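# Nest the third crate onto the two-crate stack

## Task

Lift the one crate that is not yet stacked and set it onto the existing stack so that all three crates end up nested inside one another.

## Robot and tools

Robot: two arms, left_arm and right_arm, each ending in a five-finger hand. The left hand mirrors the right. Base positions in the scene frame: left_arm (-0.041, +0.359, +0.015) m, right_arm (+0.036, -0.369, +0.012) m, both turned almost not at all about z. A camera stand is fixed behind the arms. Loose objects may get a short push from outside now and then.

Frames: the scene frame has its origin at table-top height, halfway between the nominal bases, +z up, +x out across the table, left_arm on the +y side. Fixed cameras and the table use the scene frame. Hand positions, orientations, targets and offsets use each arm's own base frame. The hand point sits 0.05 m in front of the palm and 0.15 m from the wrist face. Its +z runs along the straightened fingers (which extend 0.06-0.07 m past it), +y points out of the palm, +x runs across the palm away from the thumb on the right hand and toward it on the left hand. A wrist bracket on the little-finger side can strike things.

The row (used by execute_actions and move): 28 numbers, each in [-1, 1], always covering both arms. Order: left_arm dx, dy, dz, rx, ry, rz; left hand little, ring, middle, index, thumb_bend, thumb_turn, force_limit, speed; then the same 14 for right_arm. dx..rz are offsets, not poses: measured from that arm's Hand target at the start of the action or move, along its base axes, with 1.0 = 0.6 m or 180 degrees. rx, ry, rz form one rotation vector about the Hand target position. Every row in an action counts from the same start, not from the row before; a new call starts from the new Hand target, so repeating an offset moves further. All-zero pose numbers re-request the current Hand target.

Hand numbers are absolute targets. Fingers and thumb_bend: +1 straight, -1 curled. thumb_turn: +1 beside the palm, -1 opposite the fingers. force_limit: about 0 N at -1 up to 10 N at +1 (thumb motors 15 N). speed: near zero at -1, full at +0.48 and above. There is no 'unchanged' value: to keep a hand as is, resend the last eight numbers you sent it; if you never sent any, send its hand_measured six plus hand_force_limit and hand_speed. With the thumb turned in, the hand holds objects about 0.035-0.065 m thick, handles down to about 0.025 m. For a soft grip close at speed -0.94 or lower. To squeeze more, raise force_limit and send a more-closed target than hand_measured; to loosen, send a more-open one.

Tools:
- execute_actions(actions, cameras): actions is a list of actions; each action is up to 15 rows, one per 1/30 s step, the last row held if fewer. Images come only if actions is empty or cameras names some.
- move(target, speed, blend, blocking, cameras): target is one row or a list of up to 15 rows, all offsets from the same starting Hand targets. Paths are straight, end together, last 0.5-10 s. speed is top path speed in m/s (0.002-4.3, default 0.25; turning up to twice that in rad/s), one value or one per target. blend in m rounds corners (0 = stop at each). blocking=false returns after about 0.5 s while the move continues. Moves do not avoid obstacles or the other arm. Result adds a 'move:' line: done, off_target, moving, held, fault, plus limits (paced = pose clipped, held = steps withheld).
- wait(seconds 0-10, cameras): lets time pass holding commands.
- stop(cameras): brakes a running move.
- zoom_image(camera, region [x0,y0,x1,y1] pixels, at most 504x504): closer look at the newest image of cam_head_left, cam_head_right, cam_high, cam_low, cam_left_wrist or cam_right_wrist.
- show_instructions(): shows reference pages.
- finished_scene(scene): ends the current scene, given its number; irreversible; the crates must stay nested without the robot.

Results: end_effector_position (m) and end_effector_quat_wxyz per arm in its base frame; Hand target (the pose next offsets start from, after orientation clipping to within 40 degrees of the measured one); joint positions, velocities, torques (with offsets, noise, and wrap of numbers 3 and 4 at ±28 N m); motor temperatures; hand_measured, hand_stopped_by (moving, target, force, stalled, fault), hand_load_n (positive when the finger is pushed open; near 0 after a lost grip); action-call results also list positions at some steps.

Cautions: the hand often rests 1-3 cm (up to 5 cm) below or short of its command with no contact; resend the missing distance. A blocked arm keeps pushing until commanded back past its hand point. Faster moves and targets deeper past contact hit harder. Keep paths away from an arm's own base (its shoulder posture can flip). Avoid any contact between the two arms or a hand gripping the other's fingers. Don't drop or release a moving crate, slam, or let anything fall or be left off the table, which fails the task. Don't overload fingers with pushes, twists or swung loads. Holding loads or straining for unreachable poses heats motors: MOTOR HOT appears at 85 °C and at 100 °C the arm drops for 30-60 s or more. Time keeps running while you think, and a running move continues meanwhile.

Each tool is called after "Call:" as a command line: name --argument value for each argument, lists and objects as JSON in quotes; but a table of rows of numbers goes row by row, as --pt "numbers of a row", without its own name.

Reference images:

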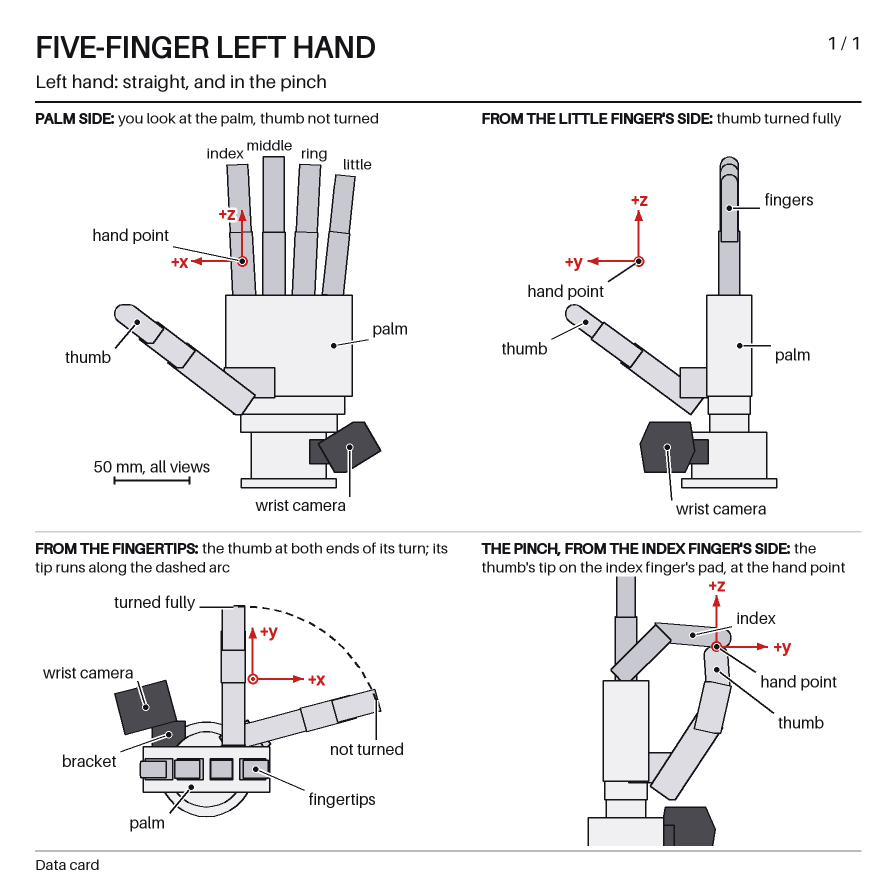

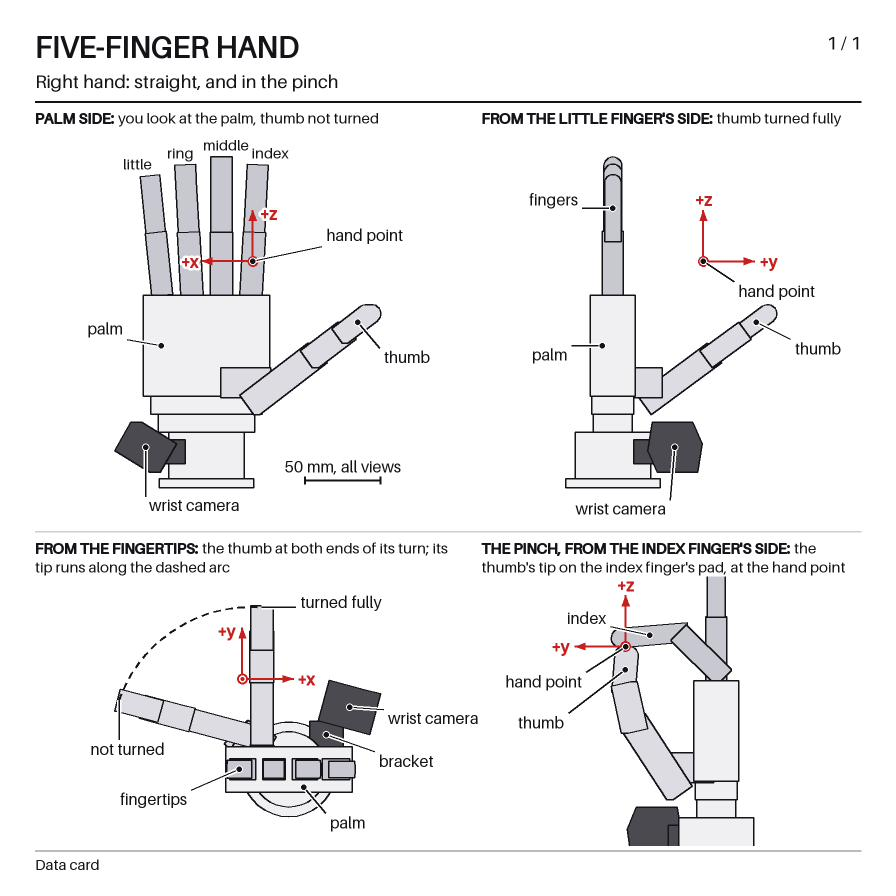

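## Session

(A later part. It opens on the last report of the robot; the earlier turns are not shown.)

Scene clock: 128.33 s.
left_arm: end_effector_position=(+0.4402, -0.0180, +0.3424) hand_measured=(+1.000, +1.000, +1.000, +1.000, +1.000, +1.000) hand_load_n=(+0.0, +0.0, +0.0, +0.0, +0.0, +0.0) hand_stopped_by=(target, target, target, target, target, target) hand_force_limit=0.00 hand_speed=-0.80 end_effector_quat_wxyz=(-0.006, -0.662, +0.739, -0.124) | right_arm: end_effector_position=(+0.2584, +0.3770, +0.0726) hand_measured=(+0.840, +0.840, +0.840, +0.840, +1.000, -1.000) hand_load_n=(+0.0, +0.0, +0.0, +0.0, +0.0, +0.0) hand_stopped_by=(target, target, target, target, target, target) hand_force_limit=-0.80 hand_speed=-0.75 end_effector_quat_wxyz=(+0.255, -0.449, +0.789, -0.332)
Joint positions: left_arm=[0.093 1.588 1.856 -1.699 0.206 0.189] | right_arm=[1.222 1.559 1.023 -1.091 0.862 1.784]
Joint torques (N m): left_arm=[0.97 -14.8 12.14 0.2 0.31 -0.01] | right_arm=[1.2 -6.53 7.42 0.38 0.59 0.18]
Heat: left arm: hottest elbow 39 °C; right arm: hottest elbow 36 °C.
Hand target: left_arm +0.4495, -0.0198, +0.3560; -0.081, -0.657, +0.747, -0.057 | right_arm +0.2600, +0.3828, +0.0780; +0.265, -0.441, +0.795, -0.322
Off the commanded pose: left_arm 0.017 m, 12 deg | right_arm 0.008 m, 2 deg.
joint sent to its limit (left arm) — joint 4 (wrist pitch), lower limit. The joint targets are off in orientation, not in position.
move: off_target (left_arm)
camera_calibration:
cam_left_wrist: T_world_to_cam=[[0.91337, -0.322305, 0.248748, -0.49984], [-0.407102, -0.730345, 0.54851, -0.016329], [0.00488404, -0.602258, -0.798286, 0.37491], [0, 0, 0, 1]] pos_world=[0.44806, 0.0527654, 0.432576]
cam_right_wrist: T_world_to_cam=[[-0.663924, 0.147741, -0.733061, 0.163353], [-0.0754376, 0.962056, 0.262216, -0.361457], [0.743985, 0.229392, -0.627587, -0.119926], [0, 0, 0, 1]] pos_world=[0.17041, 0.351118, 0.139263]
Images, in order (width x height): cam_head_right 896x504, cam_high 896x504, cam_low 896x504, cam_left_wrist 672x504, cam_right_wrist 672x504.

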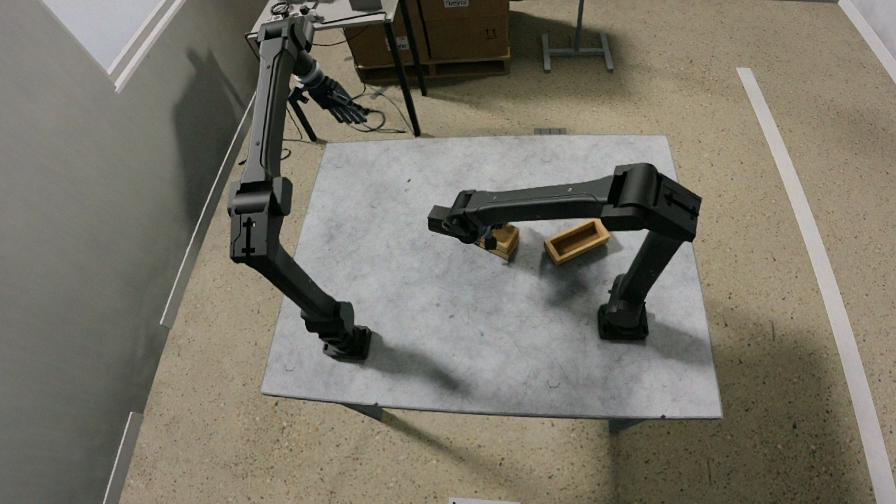

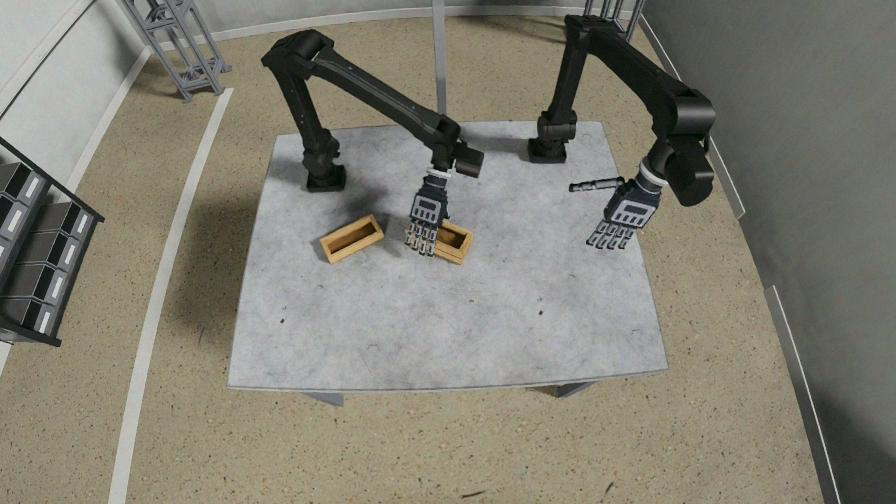

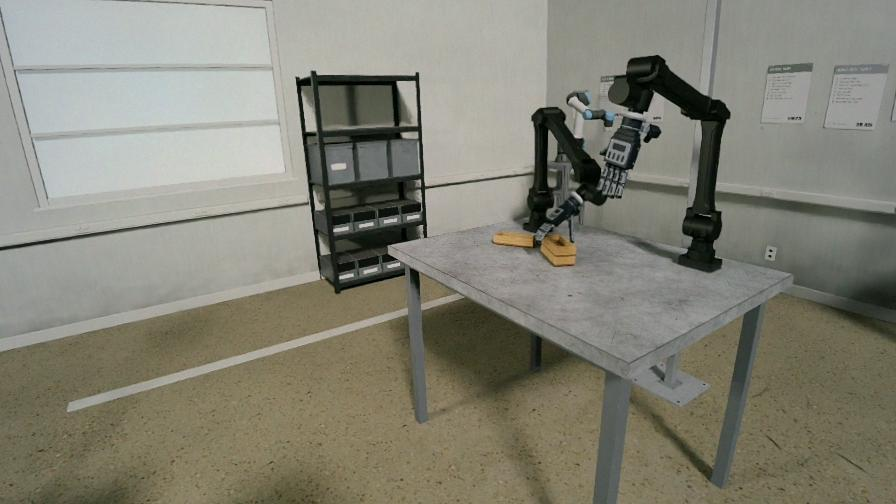

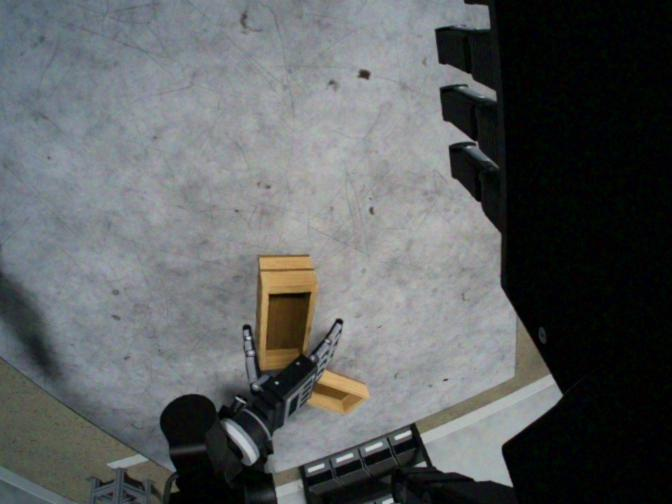

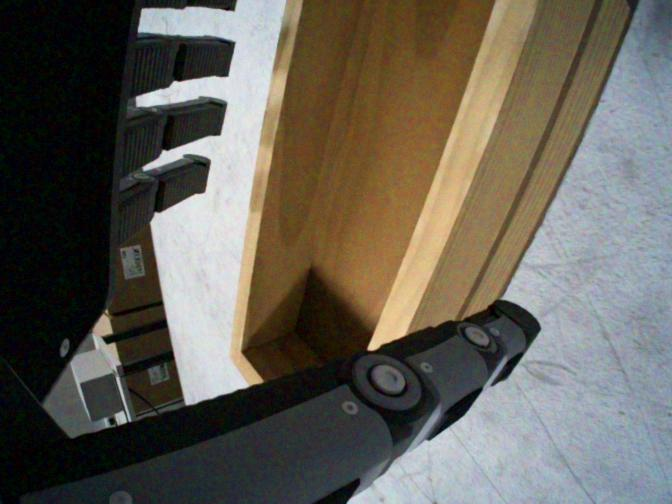

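Call:
move --target '[0,0,0,0,0,0,1,1,1,1,1,1,0,-0.8, -0.002,0.006,0.17,0,0,0,1,1,1,1,1,-1,-0.6,-0.2]' --speed 0.12 --cameras '["cam_left_wrist","cam_high","cam_low","cam_right_wrist","cam_head_left","cam_head_right"]'

Call:
zoom_image --camera "cam_low" --region '[535, 215, 585, 270]'

Call:
zoom_image --camera "cam_high" --region '[395, 205, 480, 270]'

Call:
zoom_image --camera "cam_right_wrist" --region '[340, 0, 672, 332]'

Call:
zoom_image --camera "cam_left_wrist" --region '[245, 245, 335, 385]'

Call:
zoom_image --camera "cam_head_left" --region '[440, 205, 520, 270]'

Call:
zoom_image --camera "cam_head_right" --region '[455, 205, 535, 270]'

Scene clock: 130.60 s.
left_arm: end_effector_position=(+0.4402, -0.0180, +0.3424) hand_measured=(+1.000, +1.000, +1.000, +1.000, +1.000, +1.000) hand_load_n=(+0.0, +0.0, +0.0, +0.0, +0.0, +0.0) hand_stopped_by=(target, target, target, target, target, target) hand_force_limit=0.00 hand_speed=-0.80 end_effector_quat_wxyz=(-0.006, -0.662, +0.739, -0.124) | right_arm: end_effector_position=(+0.2562, +0.3708, +0.1569) hand_measured=(+1.000, +1.000, +1.000, +1.000, +1.000, -1.000) hand_load_n=(+0.0, +0.0, +0.0, +0.0, +0.0, +0.0) hand_stopped_by=(target, target, target, target, target, target) hand_force_limit=-0.60 hand_speed=-0.20 end_effector_quat_wxyz=(+0.245, -0.452, +0.787, -0.339)
Joint positions: left_arm=[0.093 1.588 1.856 -1.699 0.206 0.189] | right_arm=[1.222 1.465 1.161 -1.353 0.861 1.789]
Joint torques (N m): left_arm=[0.5 -14.8 12.15 0.36 0.31 -0.03] | right_arm=[1.61 -6.53 11.78 -0.4 0.58 0.21]
Heat: left arm: hottest elbow 40 °C; right arm: hottest elbow 36 °C.
Hand target: left_arm +0.4495, -0.0198, +0.3560; -0.081, -0.657, +0.747, -0.057 | right_arm +0.2588, +0.3865, +0.1801; +0.265, -0.441, +0.795, -0.322
Off the commanded pose: left_arm 0.017 m, 12 deg | right_arm 0.028 m, 3 deg.
joint sent to its limit (left arm) — joint 4 (wrist pitch), lower limit. The joint targets are off in orientation, not in position.
move: off_target (left_arm, right_arm)
camera_calibration:
cam_left_wrist: T_world_to_cam=[[0.91337, -0.322305, 0.248748, -0.49984], [-0.407102, -0.730345, 0.54851, -0.016329], [0.00488404, -0.602258, -0.798286, 0.37491], [0, 0, 0, 1]] pos_world=[0.44806, 0.0527654, 0.432576]
cam_right_wrist: T_world_to_cam=[[-0.670239, 0.132553, -0.730212, 0.231294], [-0.0696854, 0.968333, 0.23974, -0.378066], [0.738866, 0.211568, -0.639778, -0.054167], [0, 0, 0, 1]] pos_world=[0.168699, 0.346895, 0.224877]

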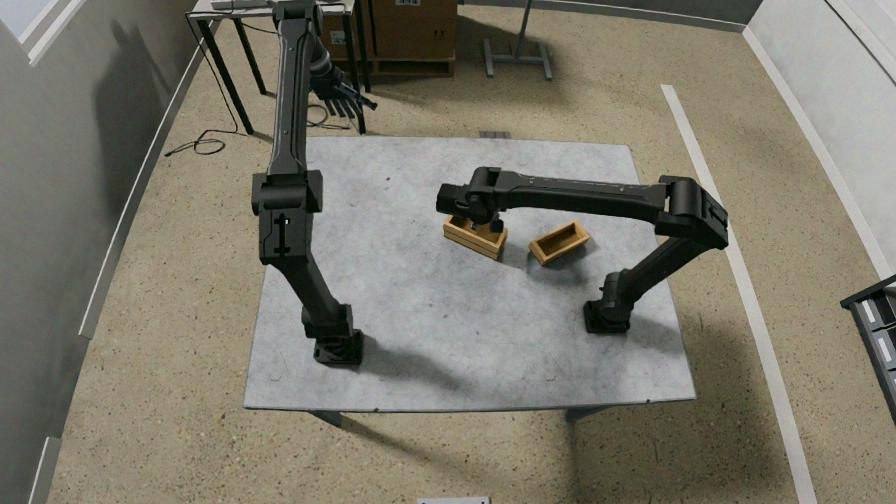

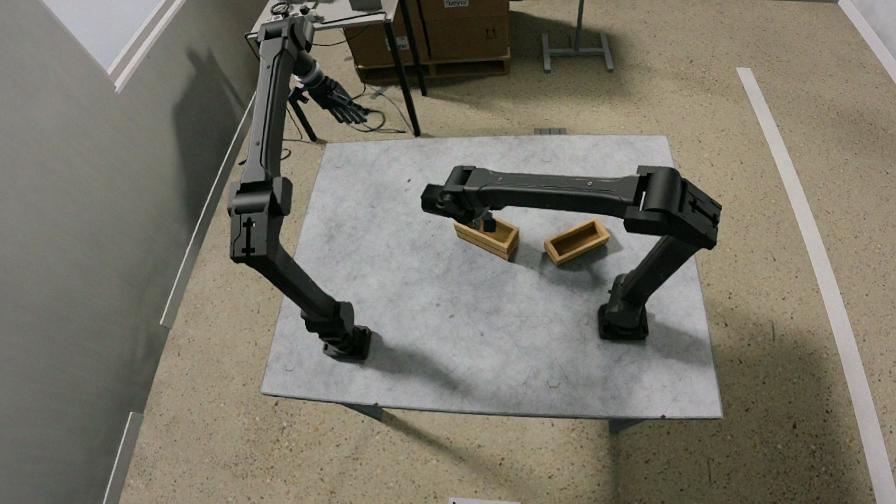

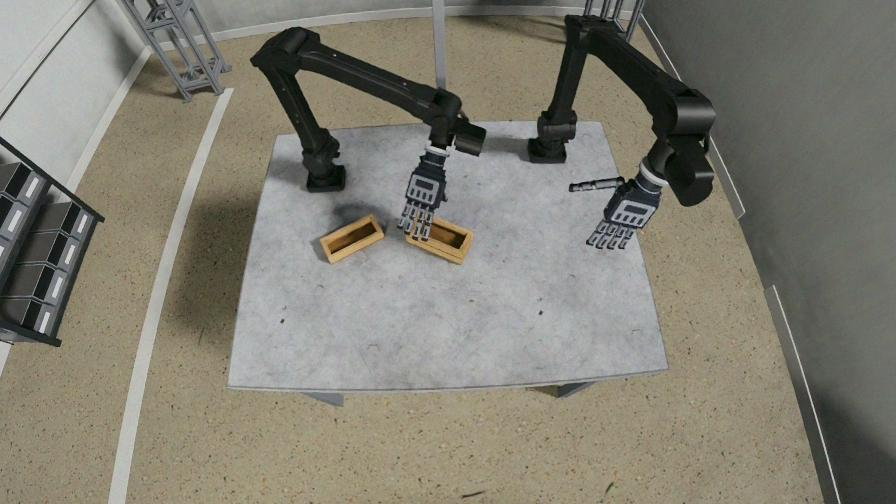

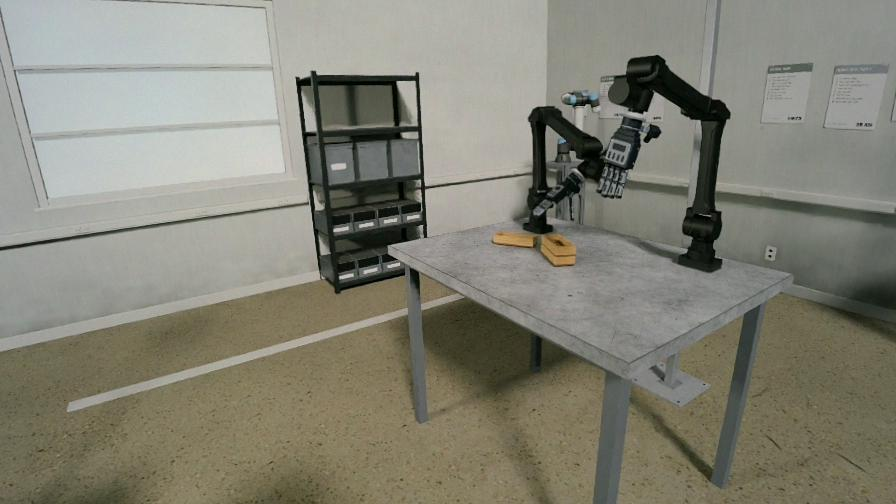

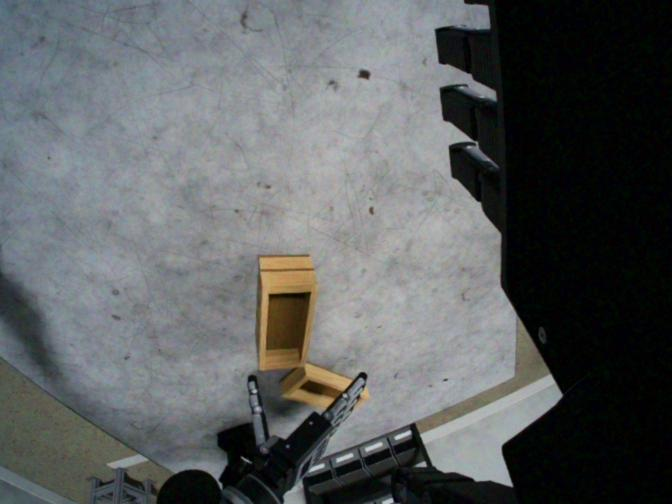

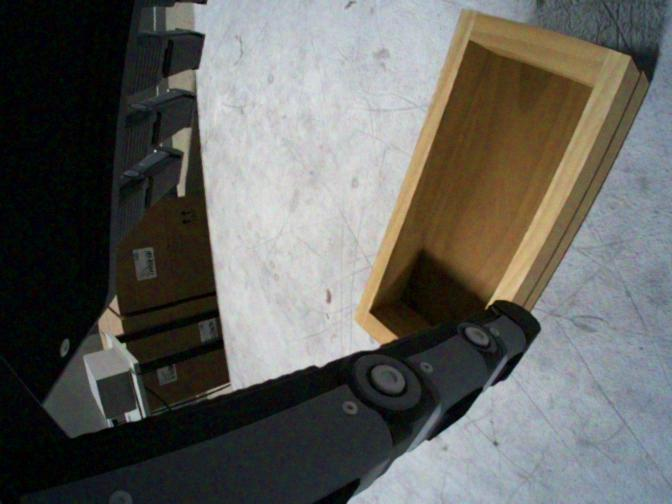

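Scaled by 9.164.

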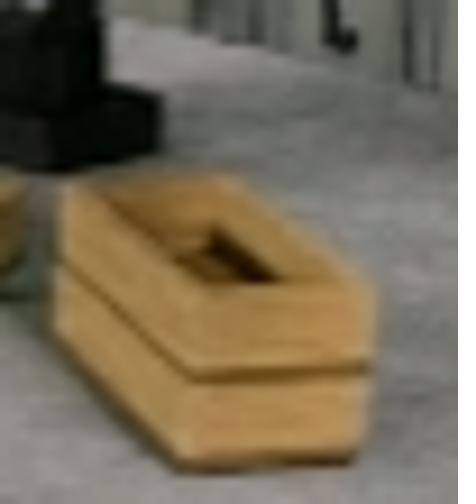

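Scaled by 5.929.

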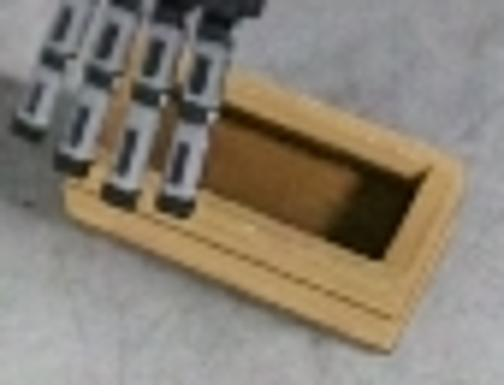

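Scaled by 1.518 from the camera's 672x504 image, which has a finer 960x720 frame.

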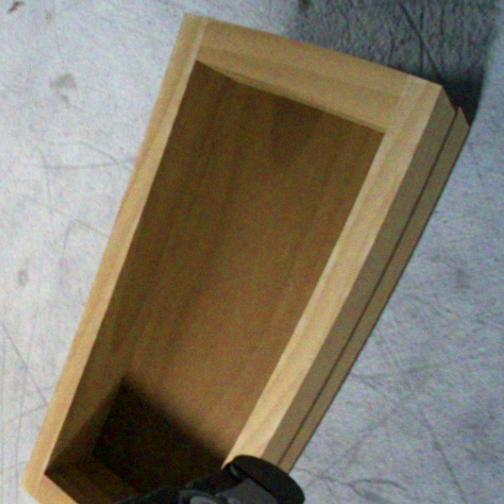

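Scaled by 3.600 from the camera's 672x504 image, which has a finer 960x720 frame.

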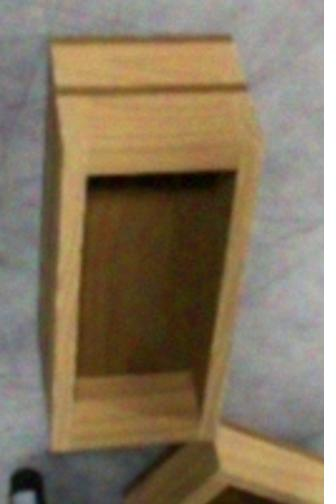

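Scaled by 6.300.

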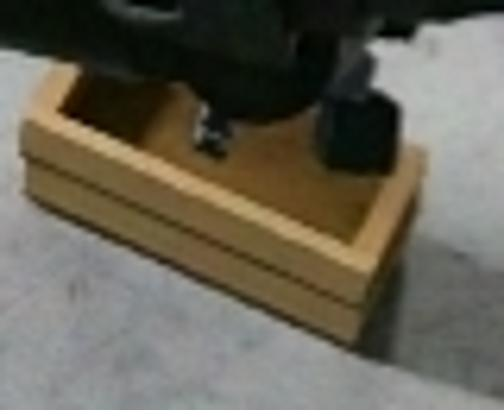

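Scaled by 6.300.

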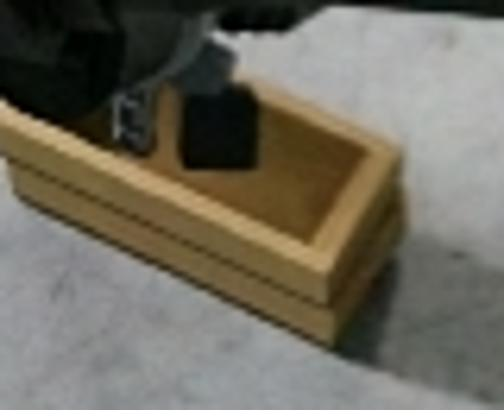

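Call:
move --pt "0 0 0 0 0 0 1 1 1 1 1 1 0 -0.8 0.0687 -0.1942 0.1332 -0.0227 -0.0011 0.1564 1 1 1 1 1 -1 -0.6 -0.2" --pt "0 0 0 0 0 0 1 1 1 1 1 1 0 -0.8 -0.053 -0.4175 -0.0252 -0.0454 -0.0022 0.3128 1 1 1 1 1 -1 -0.6 -0.2" --speed '[0.3,0.25]' --blend '[0.05,0]' --cameras '["all"]'

Scene clock: 137.30 s.
left_arm: end_effector_position=(+0.4402, -0.0180, +0.3424) hand_measured=(+1.000, +1.000, +1.000, +1.000, +1.000, +1.000) hand_load_n=(+0.0, +0.0, +0.0, +0.0, +0.0, -0.5) hand_stopped_by=(target, target, target, target, target, target) hand_force_limit=0.00 hand_speed=-0.80 end_effector_quat_wxyz=(-0.006, -0.662, +0.739, -0.124) | right_arm: end_effector_position=(+0.2232, +0.1396, +0.1601) hand_measured=(+1.000, +1.000, +1.000, +1.000, +1.000, -1.000) hand_load_n=(+0.0, +0.0, +0.0, +0.0, +0.0, +0.5) hand_stopped_by=(target, target, target, target, target, target) hand_force_limit=-0.60 hand_speed=-0.20 end_effector_quat_wxyz=(-0.356, +0.781, -0.470, +0.207)
Joint positions: left_arm=[0.093 1.588 1.856 -1.699 0.206 0.189] | right_arm=[0.399 0.493 0.527 -0.759 -0.078 -0.054]
Joint torques (N m): left_arm=[0.56 -14.39 12.23 0.29 0.29 -0.02] | right_arm=[-0.09 2.67 10.28 1.13 -0.2 -0.09]
Heat: left arm: hottest elbow 40 °C; right arm: hottest elbow 36 °C.
Hand target: left_arm +0.4495, -0.0198, +0.3560; -0.081, -0.657, +0.747, -0.057 | right_arm +0.2270, +0.1360, +0.1649; -0.357, +0.779, -0.468, +0.214
Off the commanded pose: left_arm 0.017 m, 12 deg | right_arm 0.007 m, 1 deg.
joint sent to its limit (left arm) — joint 4 (wrist pitch), lower limit. The joint targets are off in orientation, not in position.
move: off_target (left_arm)
camera_calibration:
cam_left_wrist: T_world_to_cam=[[0.91337, -0.322305, 0.248748, -0.49984], [-0.407102, -0.730345, 0.54851, -0.016329], [0.00488404, -0.602258, -0.798286, 0.37491], [0, 0, 0, 1]] pos_world=[0.44806, 0.0527654, 0.432576]
cam_right_wrist: T_world_to_cam=[[-0.466439, -0.532892, -0.706018, 0.285737], [-0.849659, 0.491888, 0.190067, 0.0912922], [0.245997, 0.688529, -0.682212, 0.0714191], [0, 0, 0, 1]] pos_world=[0.193277, 0.0581873, 0.233107]

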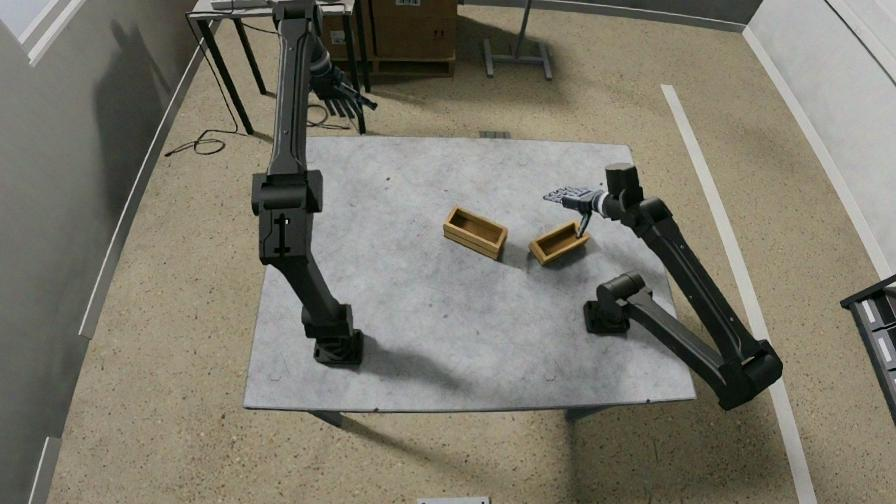

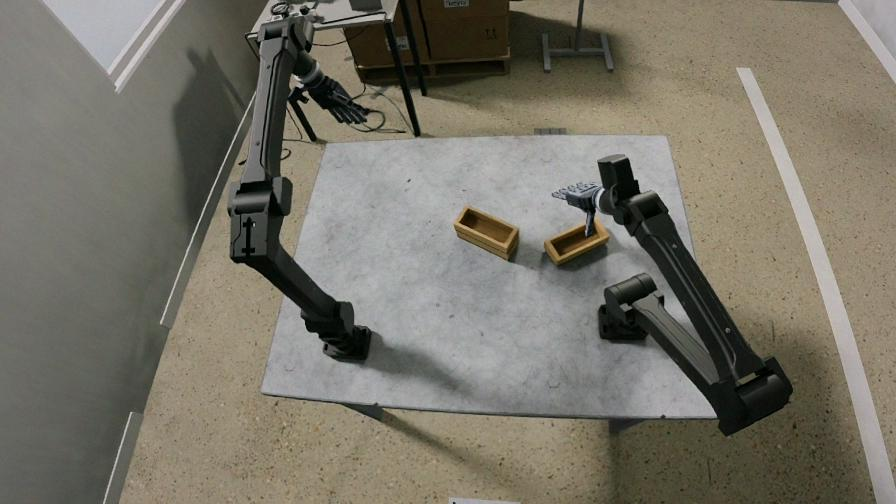

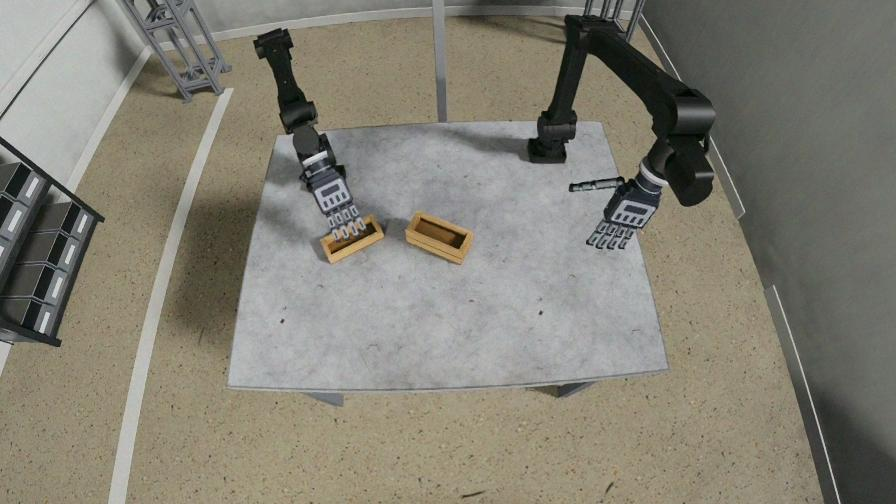

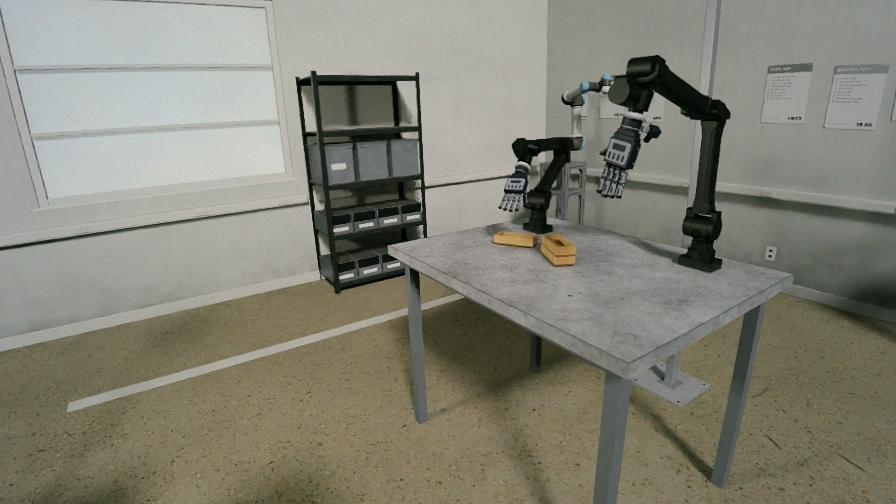

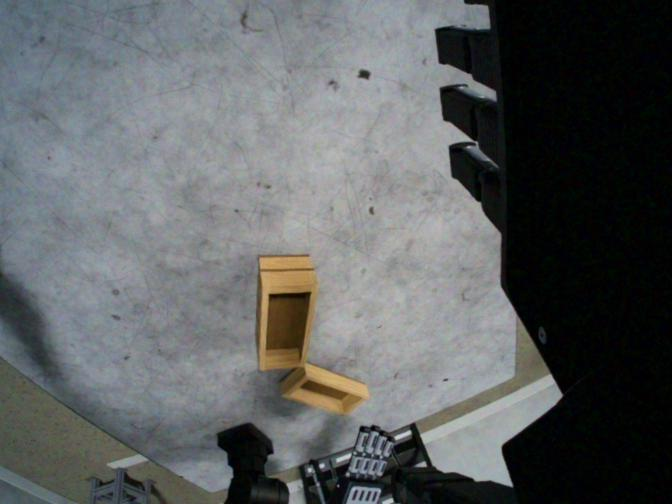

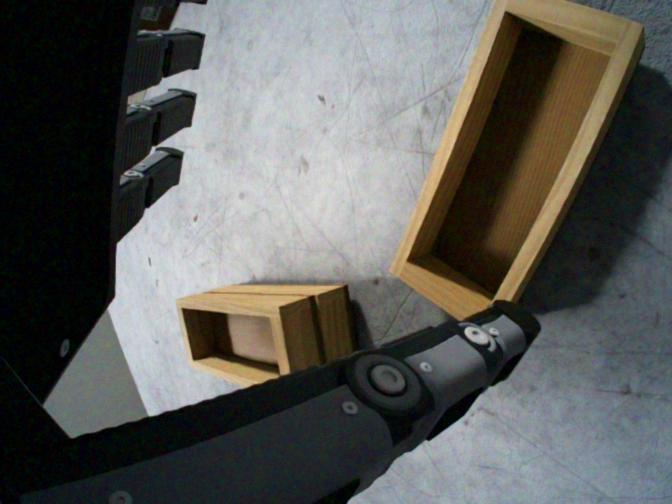

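Call:
zoom_image --camera "cam_right_wrist" --region '[160, 240, 400, 420]'

Call:
zoom_image --camera "cam_head_right" --region '[440, 160, 640, 280]'

Call:
zoom_image --camera "cam_head_left" --region '[430, 160, 630, 280]'

Call:
zoom_image --camera "cam_high" --region '[300, 170, 500, 290]'

Call:
zoom_image --camera "cam_low" --region '[480, 210, 620, 290]'

Call:
zoom_image --camera "cam_left_wrist" --region '[220, 230, 400, 430]'

Scaled by 2.100 from the camera's 672x504 image, which has a finer 960x720 frame.

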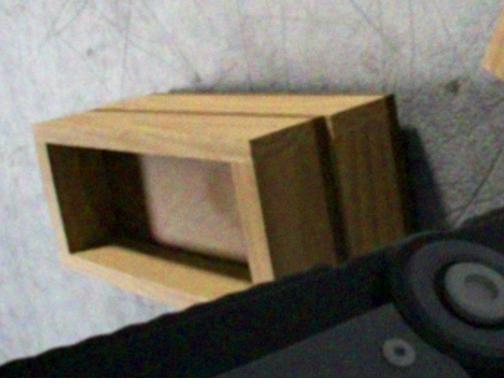

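Scaled by 2.520.

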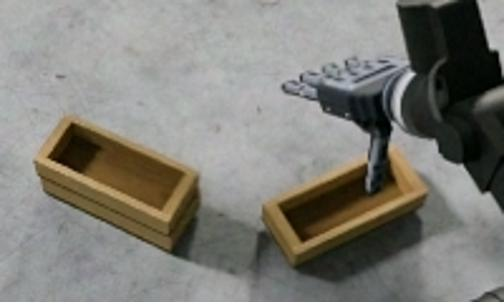

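Scaled by 2.520.

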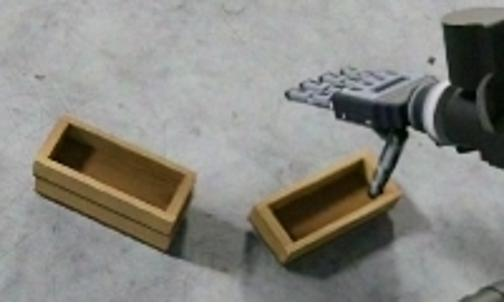

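Scaled by 2.520.

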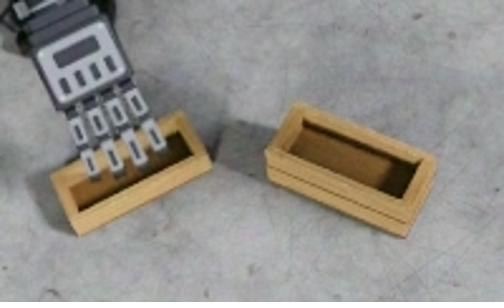

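Scaled by 3.600.

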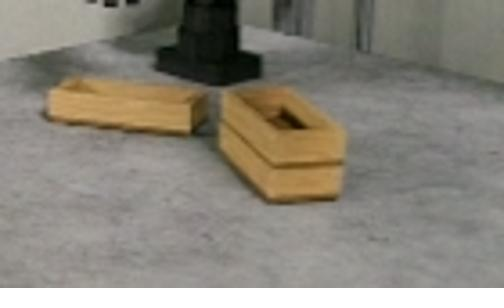

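Scaled by 2.520 from the camera's 672x504 image, which has a finer 960x720 frame.

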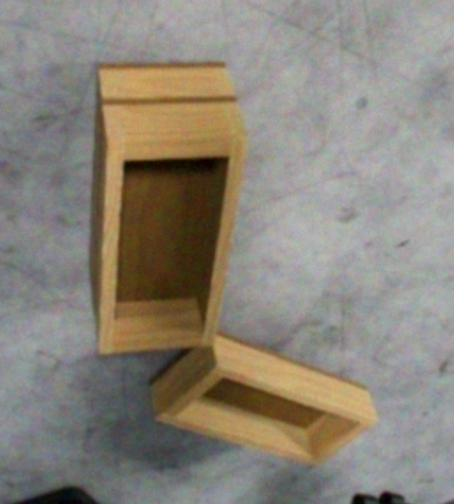

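Call:
zoom_image --camera "cam_right_wrist" --region '[260, 260, 370, 370]'

Call:
zoom_image --camera "cam_head_left" --region '[430, 200, 520, 270]'

Call:
zoom_image --camera "cam_head_right" --region '[445, 200, 535, 270]'

Call:
zoom_image --camera "cam_high" --region '[400, 200, 490, 270]'

Scaled by 4.582 from the camera's 672x504 image, which has a finer 960x720 frame.

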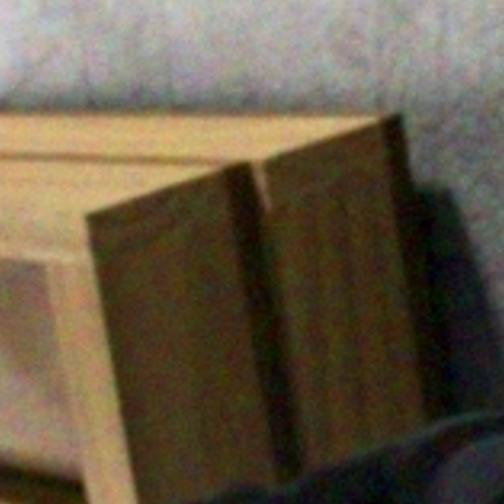

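Scaled by 5.600.

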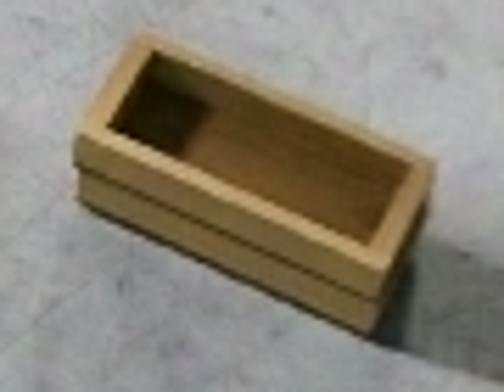

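Scaled by 5.600.

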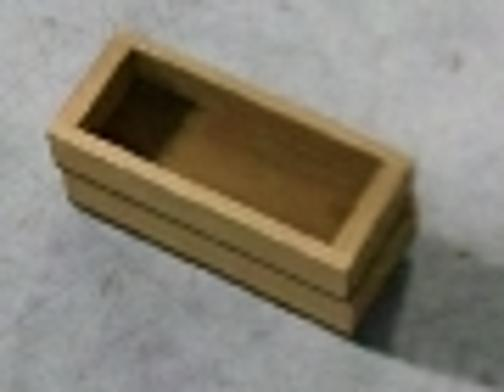

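Scaled by 5.600.

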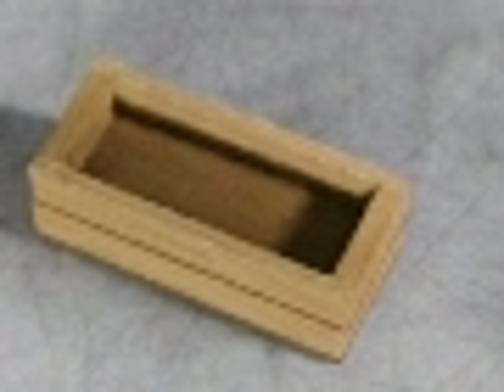

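Call:
zoom_image --camera "cam_left_wrist" --region '[245, 245, 335, 315]'

Call:
zoom_image --camera "cam_low" --region '[535, 228, 585, 272]'

Call:
zoom_image --camera "cam_right_wrist" --region '[170, 270, 290, 330]'

Scaled by 5.600 from the camera's 672x504 image, which has a finer 960x720 frame.

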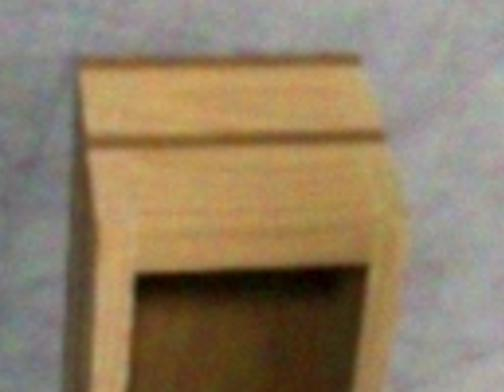

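Scaled by 10.080.

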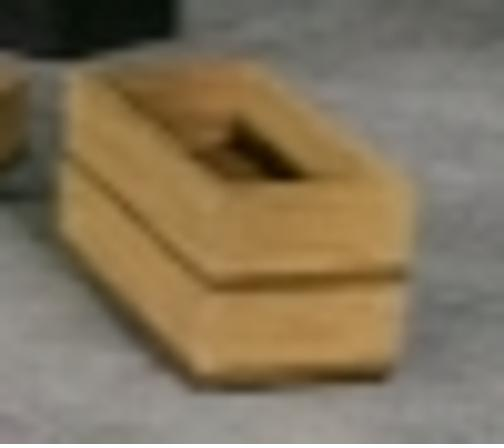

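Scaled by 4.200 from the camera's 672x504 image, which has a finer 960x720 frame.

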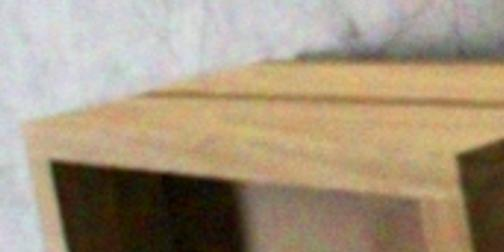

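Call:
wait --seconds 0.1 --cameras '["cam_right_wrist", "cam_head_left", "cam_high"]'

Scene clock: 142.60 s.
left_arm: end_effector_position=(+0.4402, -0.0180, +0.3424) hand_measured=(+1.000, +1.000, +1.000, +1.000, +1.000, +1.000) hand_load_n=(+0.0, +0.0, +0.0, +0.0, +0.0, +0.0) hand_stopped_by=(target, target, target, target, target, target) hand_force_limit=0.00 hand_speed=-0.80 end_effector_quat_wxyz=(-0.006, -0.662, +0.739, -0.124) | right_arm: end_effector_position=(+0.2232, +0.1396, +0.1601) hand_measured=(+1.000, +1.000, +1.000, +1.000, +1.000, -1.000) hand_load_n=(+0.0, +0.0, +0.0, +0.0, +0.0, +0.0) hand_stopped_by=(target, target, target, target, target, target) hand_force_limit=-0.60 hand_speed=-0.20 end_effector_quat_wxyz=(-0.356, +0.781, -0.469, +0.207)
Joint positions: left_arm=[0.093 1.588 1.856 -1.699 0.206 0.189] | right_arm=[0.399 0.493 0.527 -0.759 -0.078 -0.055]
Joint torques (N m): left_arm=[0.44 -14.97 12.1 0.29 0.3 0] | right_arm=[-0.09 2.67 10.28 1.13 -0.2 -0.09]
Heat: left arm: hottest elbow 40 °C; right arm: hottest elbow 36 °C.
Hand target: left_arm +0.4495, -0.0198, +0.3560; -0.081, -0.657, +0.747, -0.057 | right_arm +0.2270, +0.1360, +0.1650; -0.357, +0.779, -0.468, +0.214
Off the commanded pose: left_arm 0.017 m, 12 deg | right_arm 0.007 m, 1 deg.
wait: 0.10 s; at rest from the start
camera_calibration:
cam_right_wrist: T_world_to_cam=[[-0.465906, -0.533434, -0.70596, 0.285699], [-0.850072, 0.491279, 0.189797, 0.0915557], [0.245579, 0.688544, -0.682348, 0.071506], [0, 0, 0, 1]] pos_world=[0.193378, 0.0581876, 0.233107]
Images, in order (width x height): cam_head_left 896x504, cam_high 896x504, cam_right_wrist 672x504.

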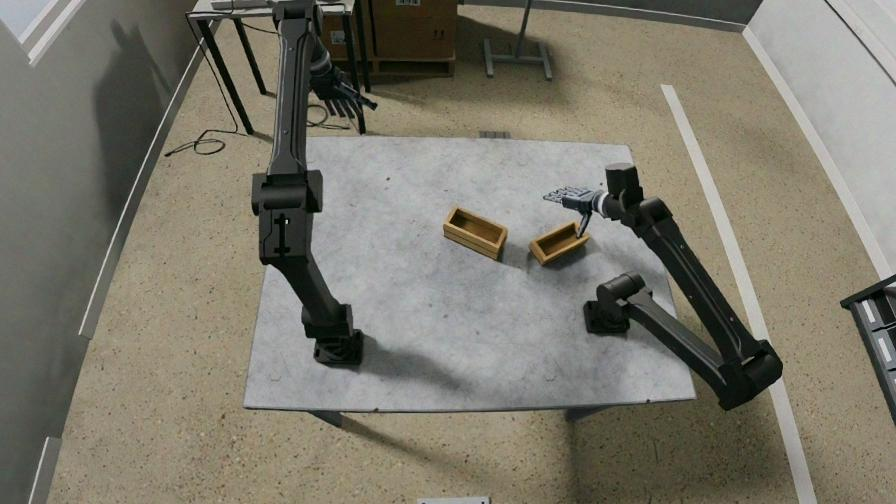

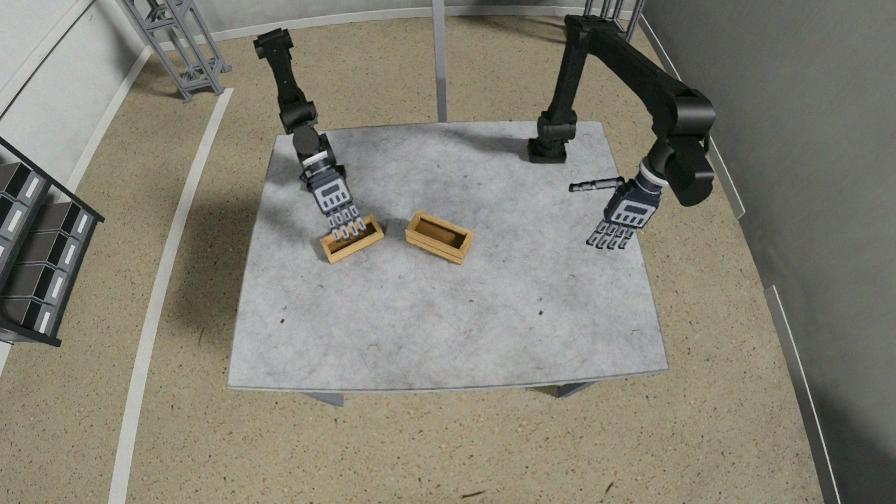

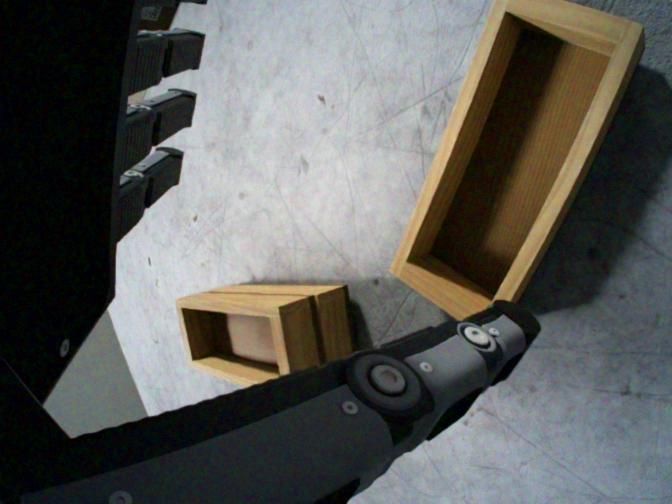

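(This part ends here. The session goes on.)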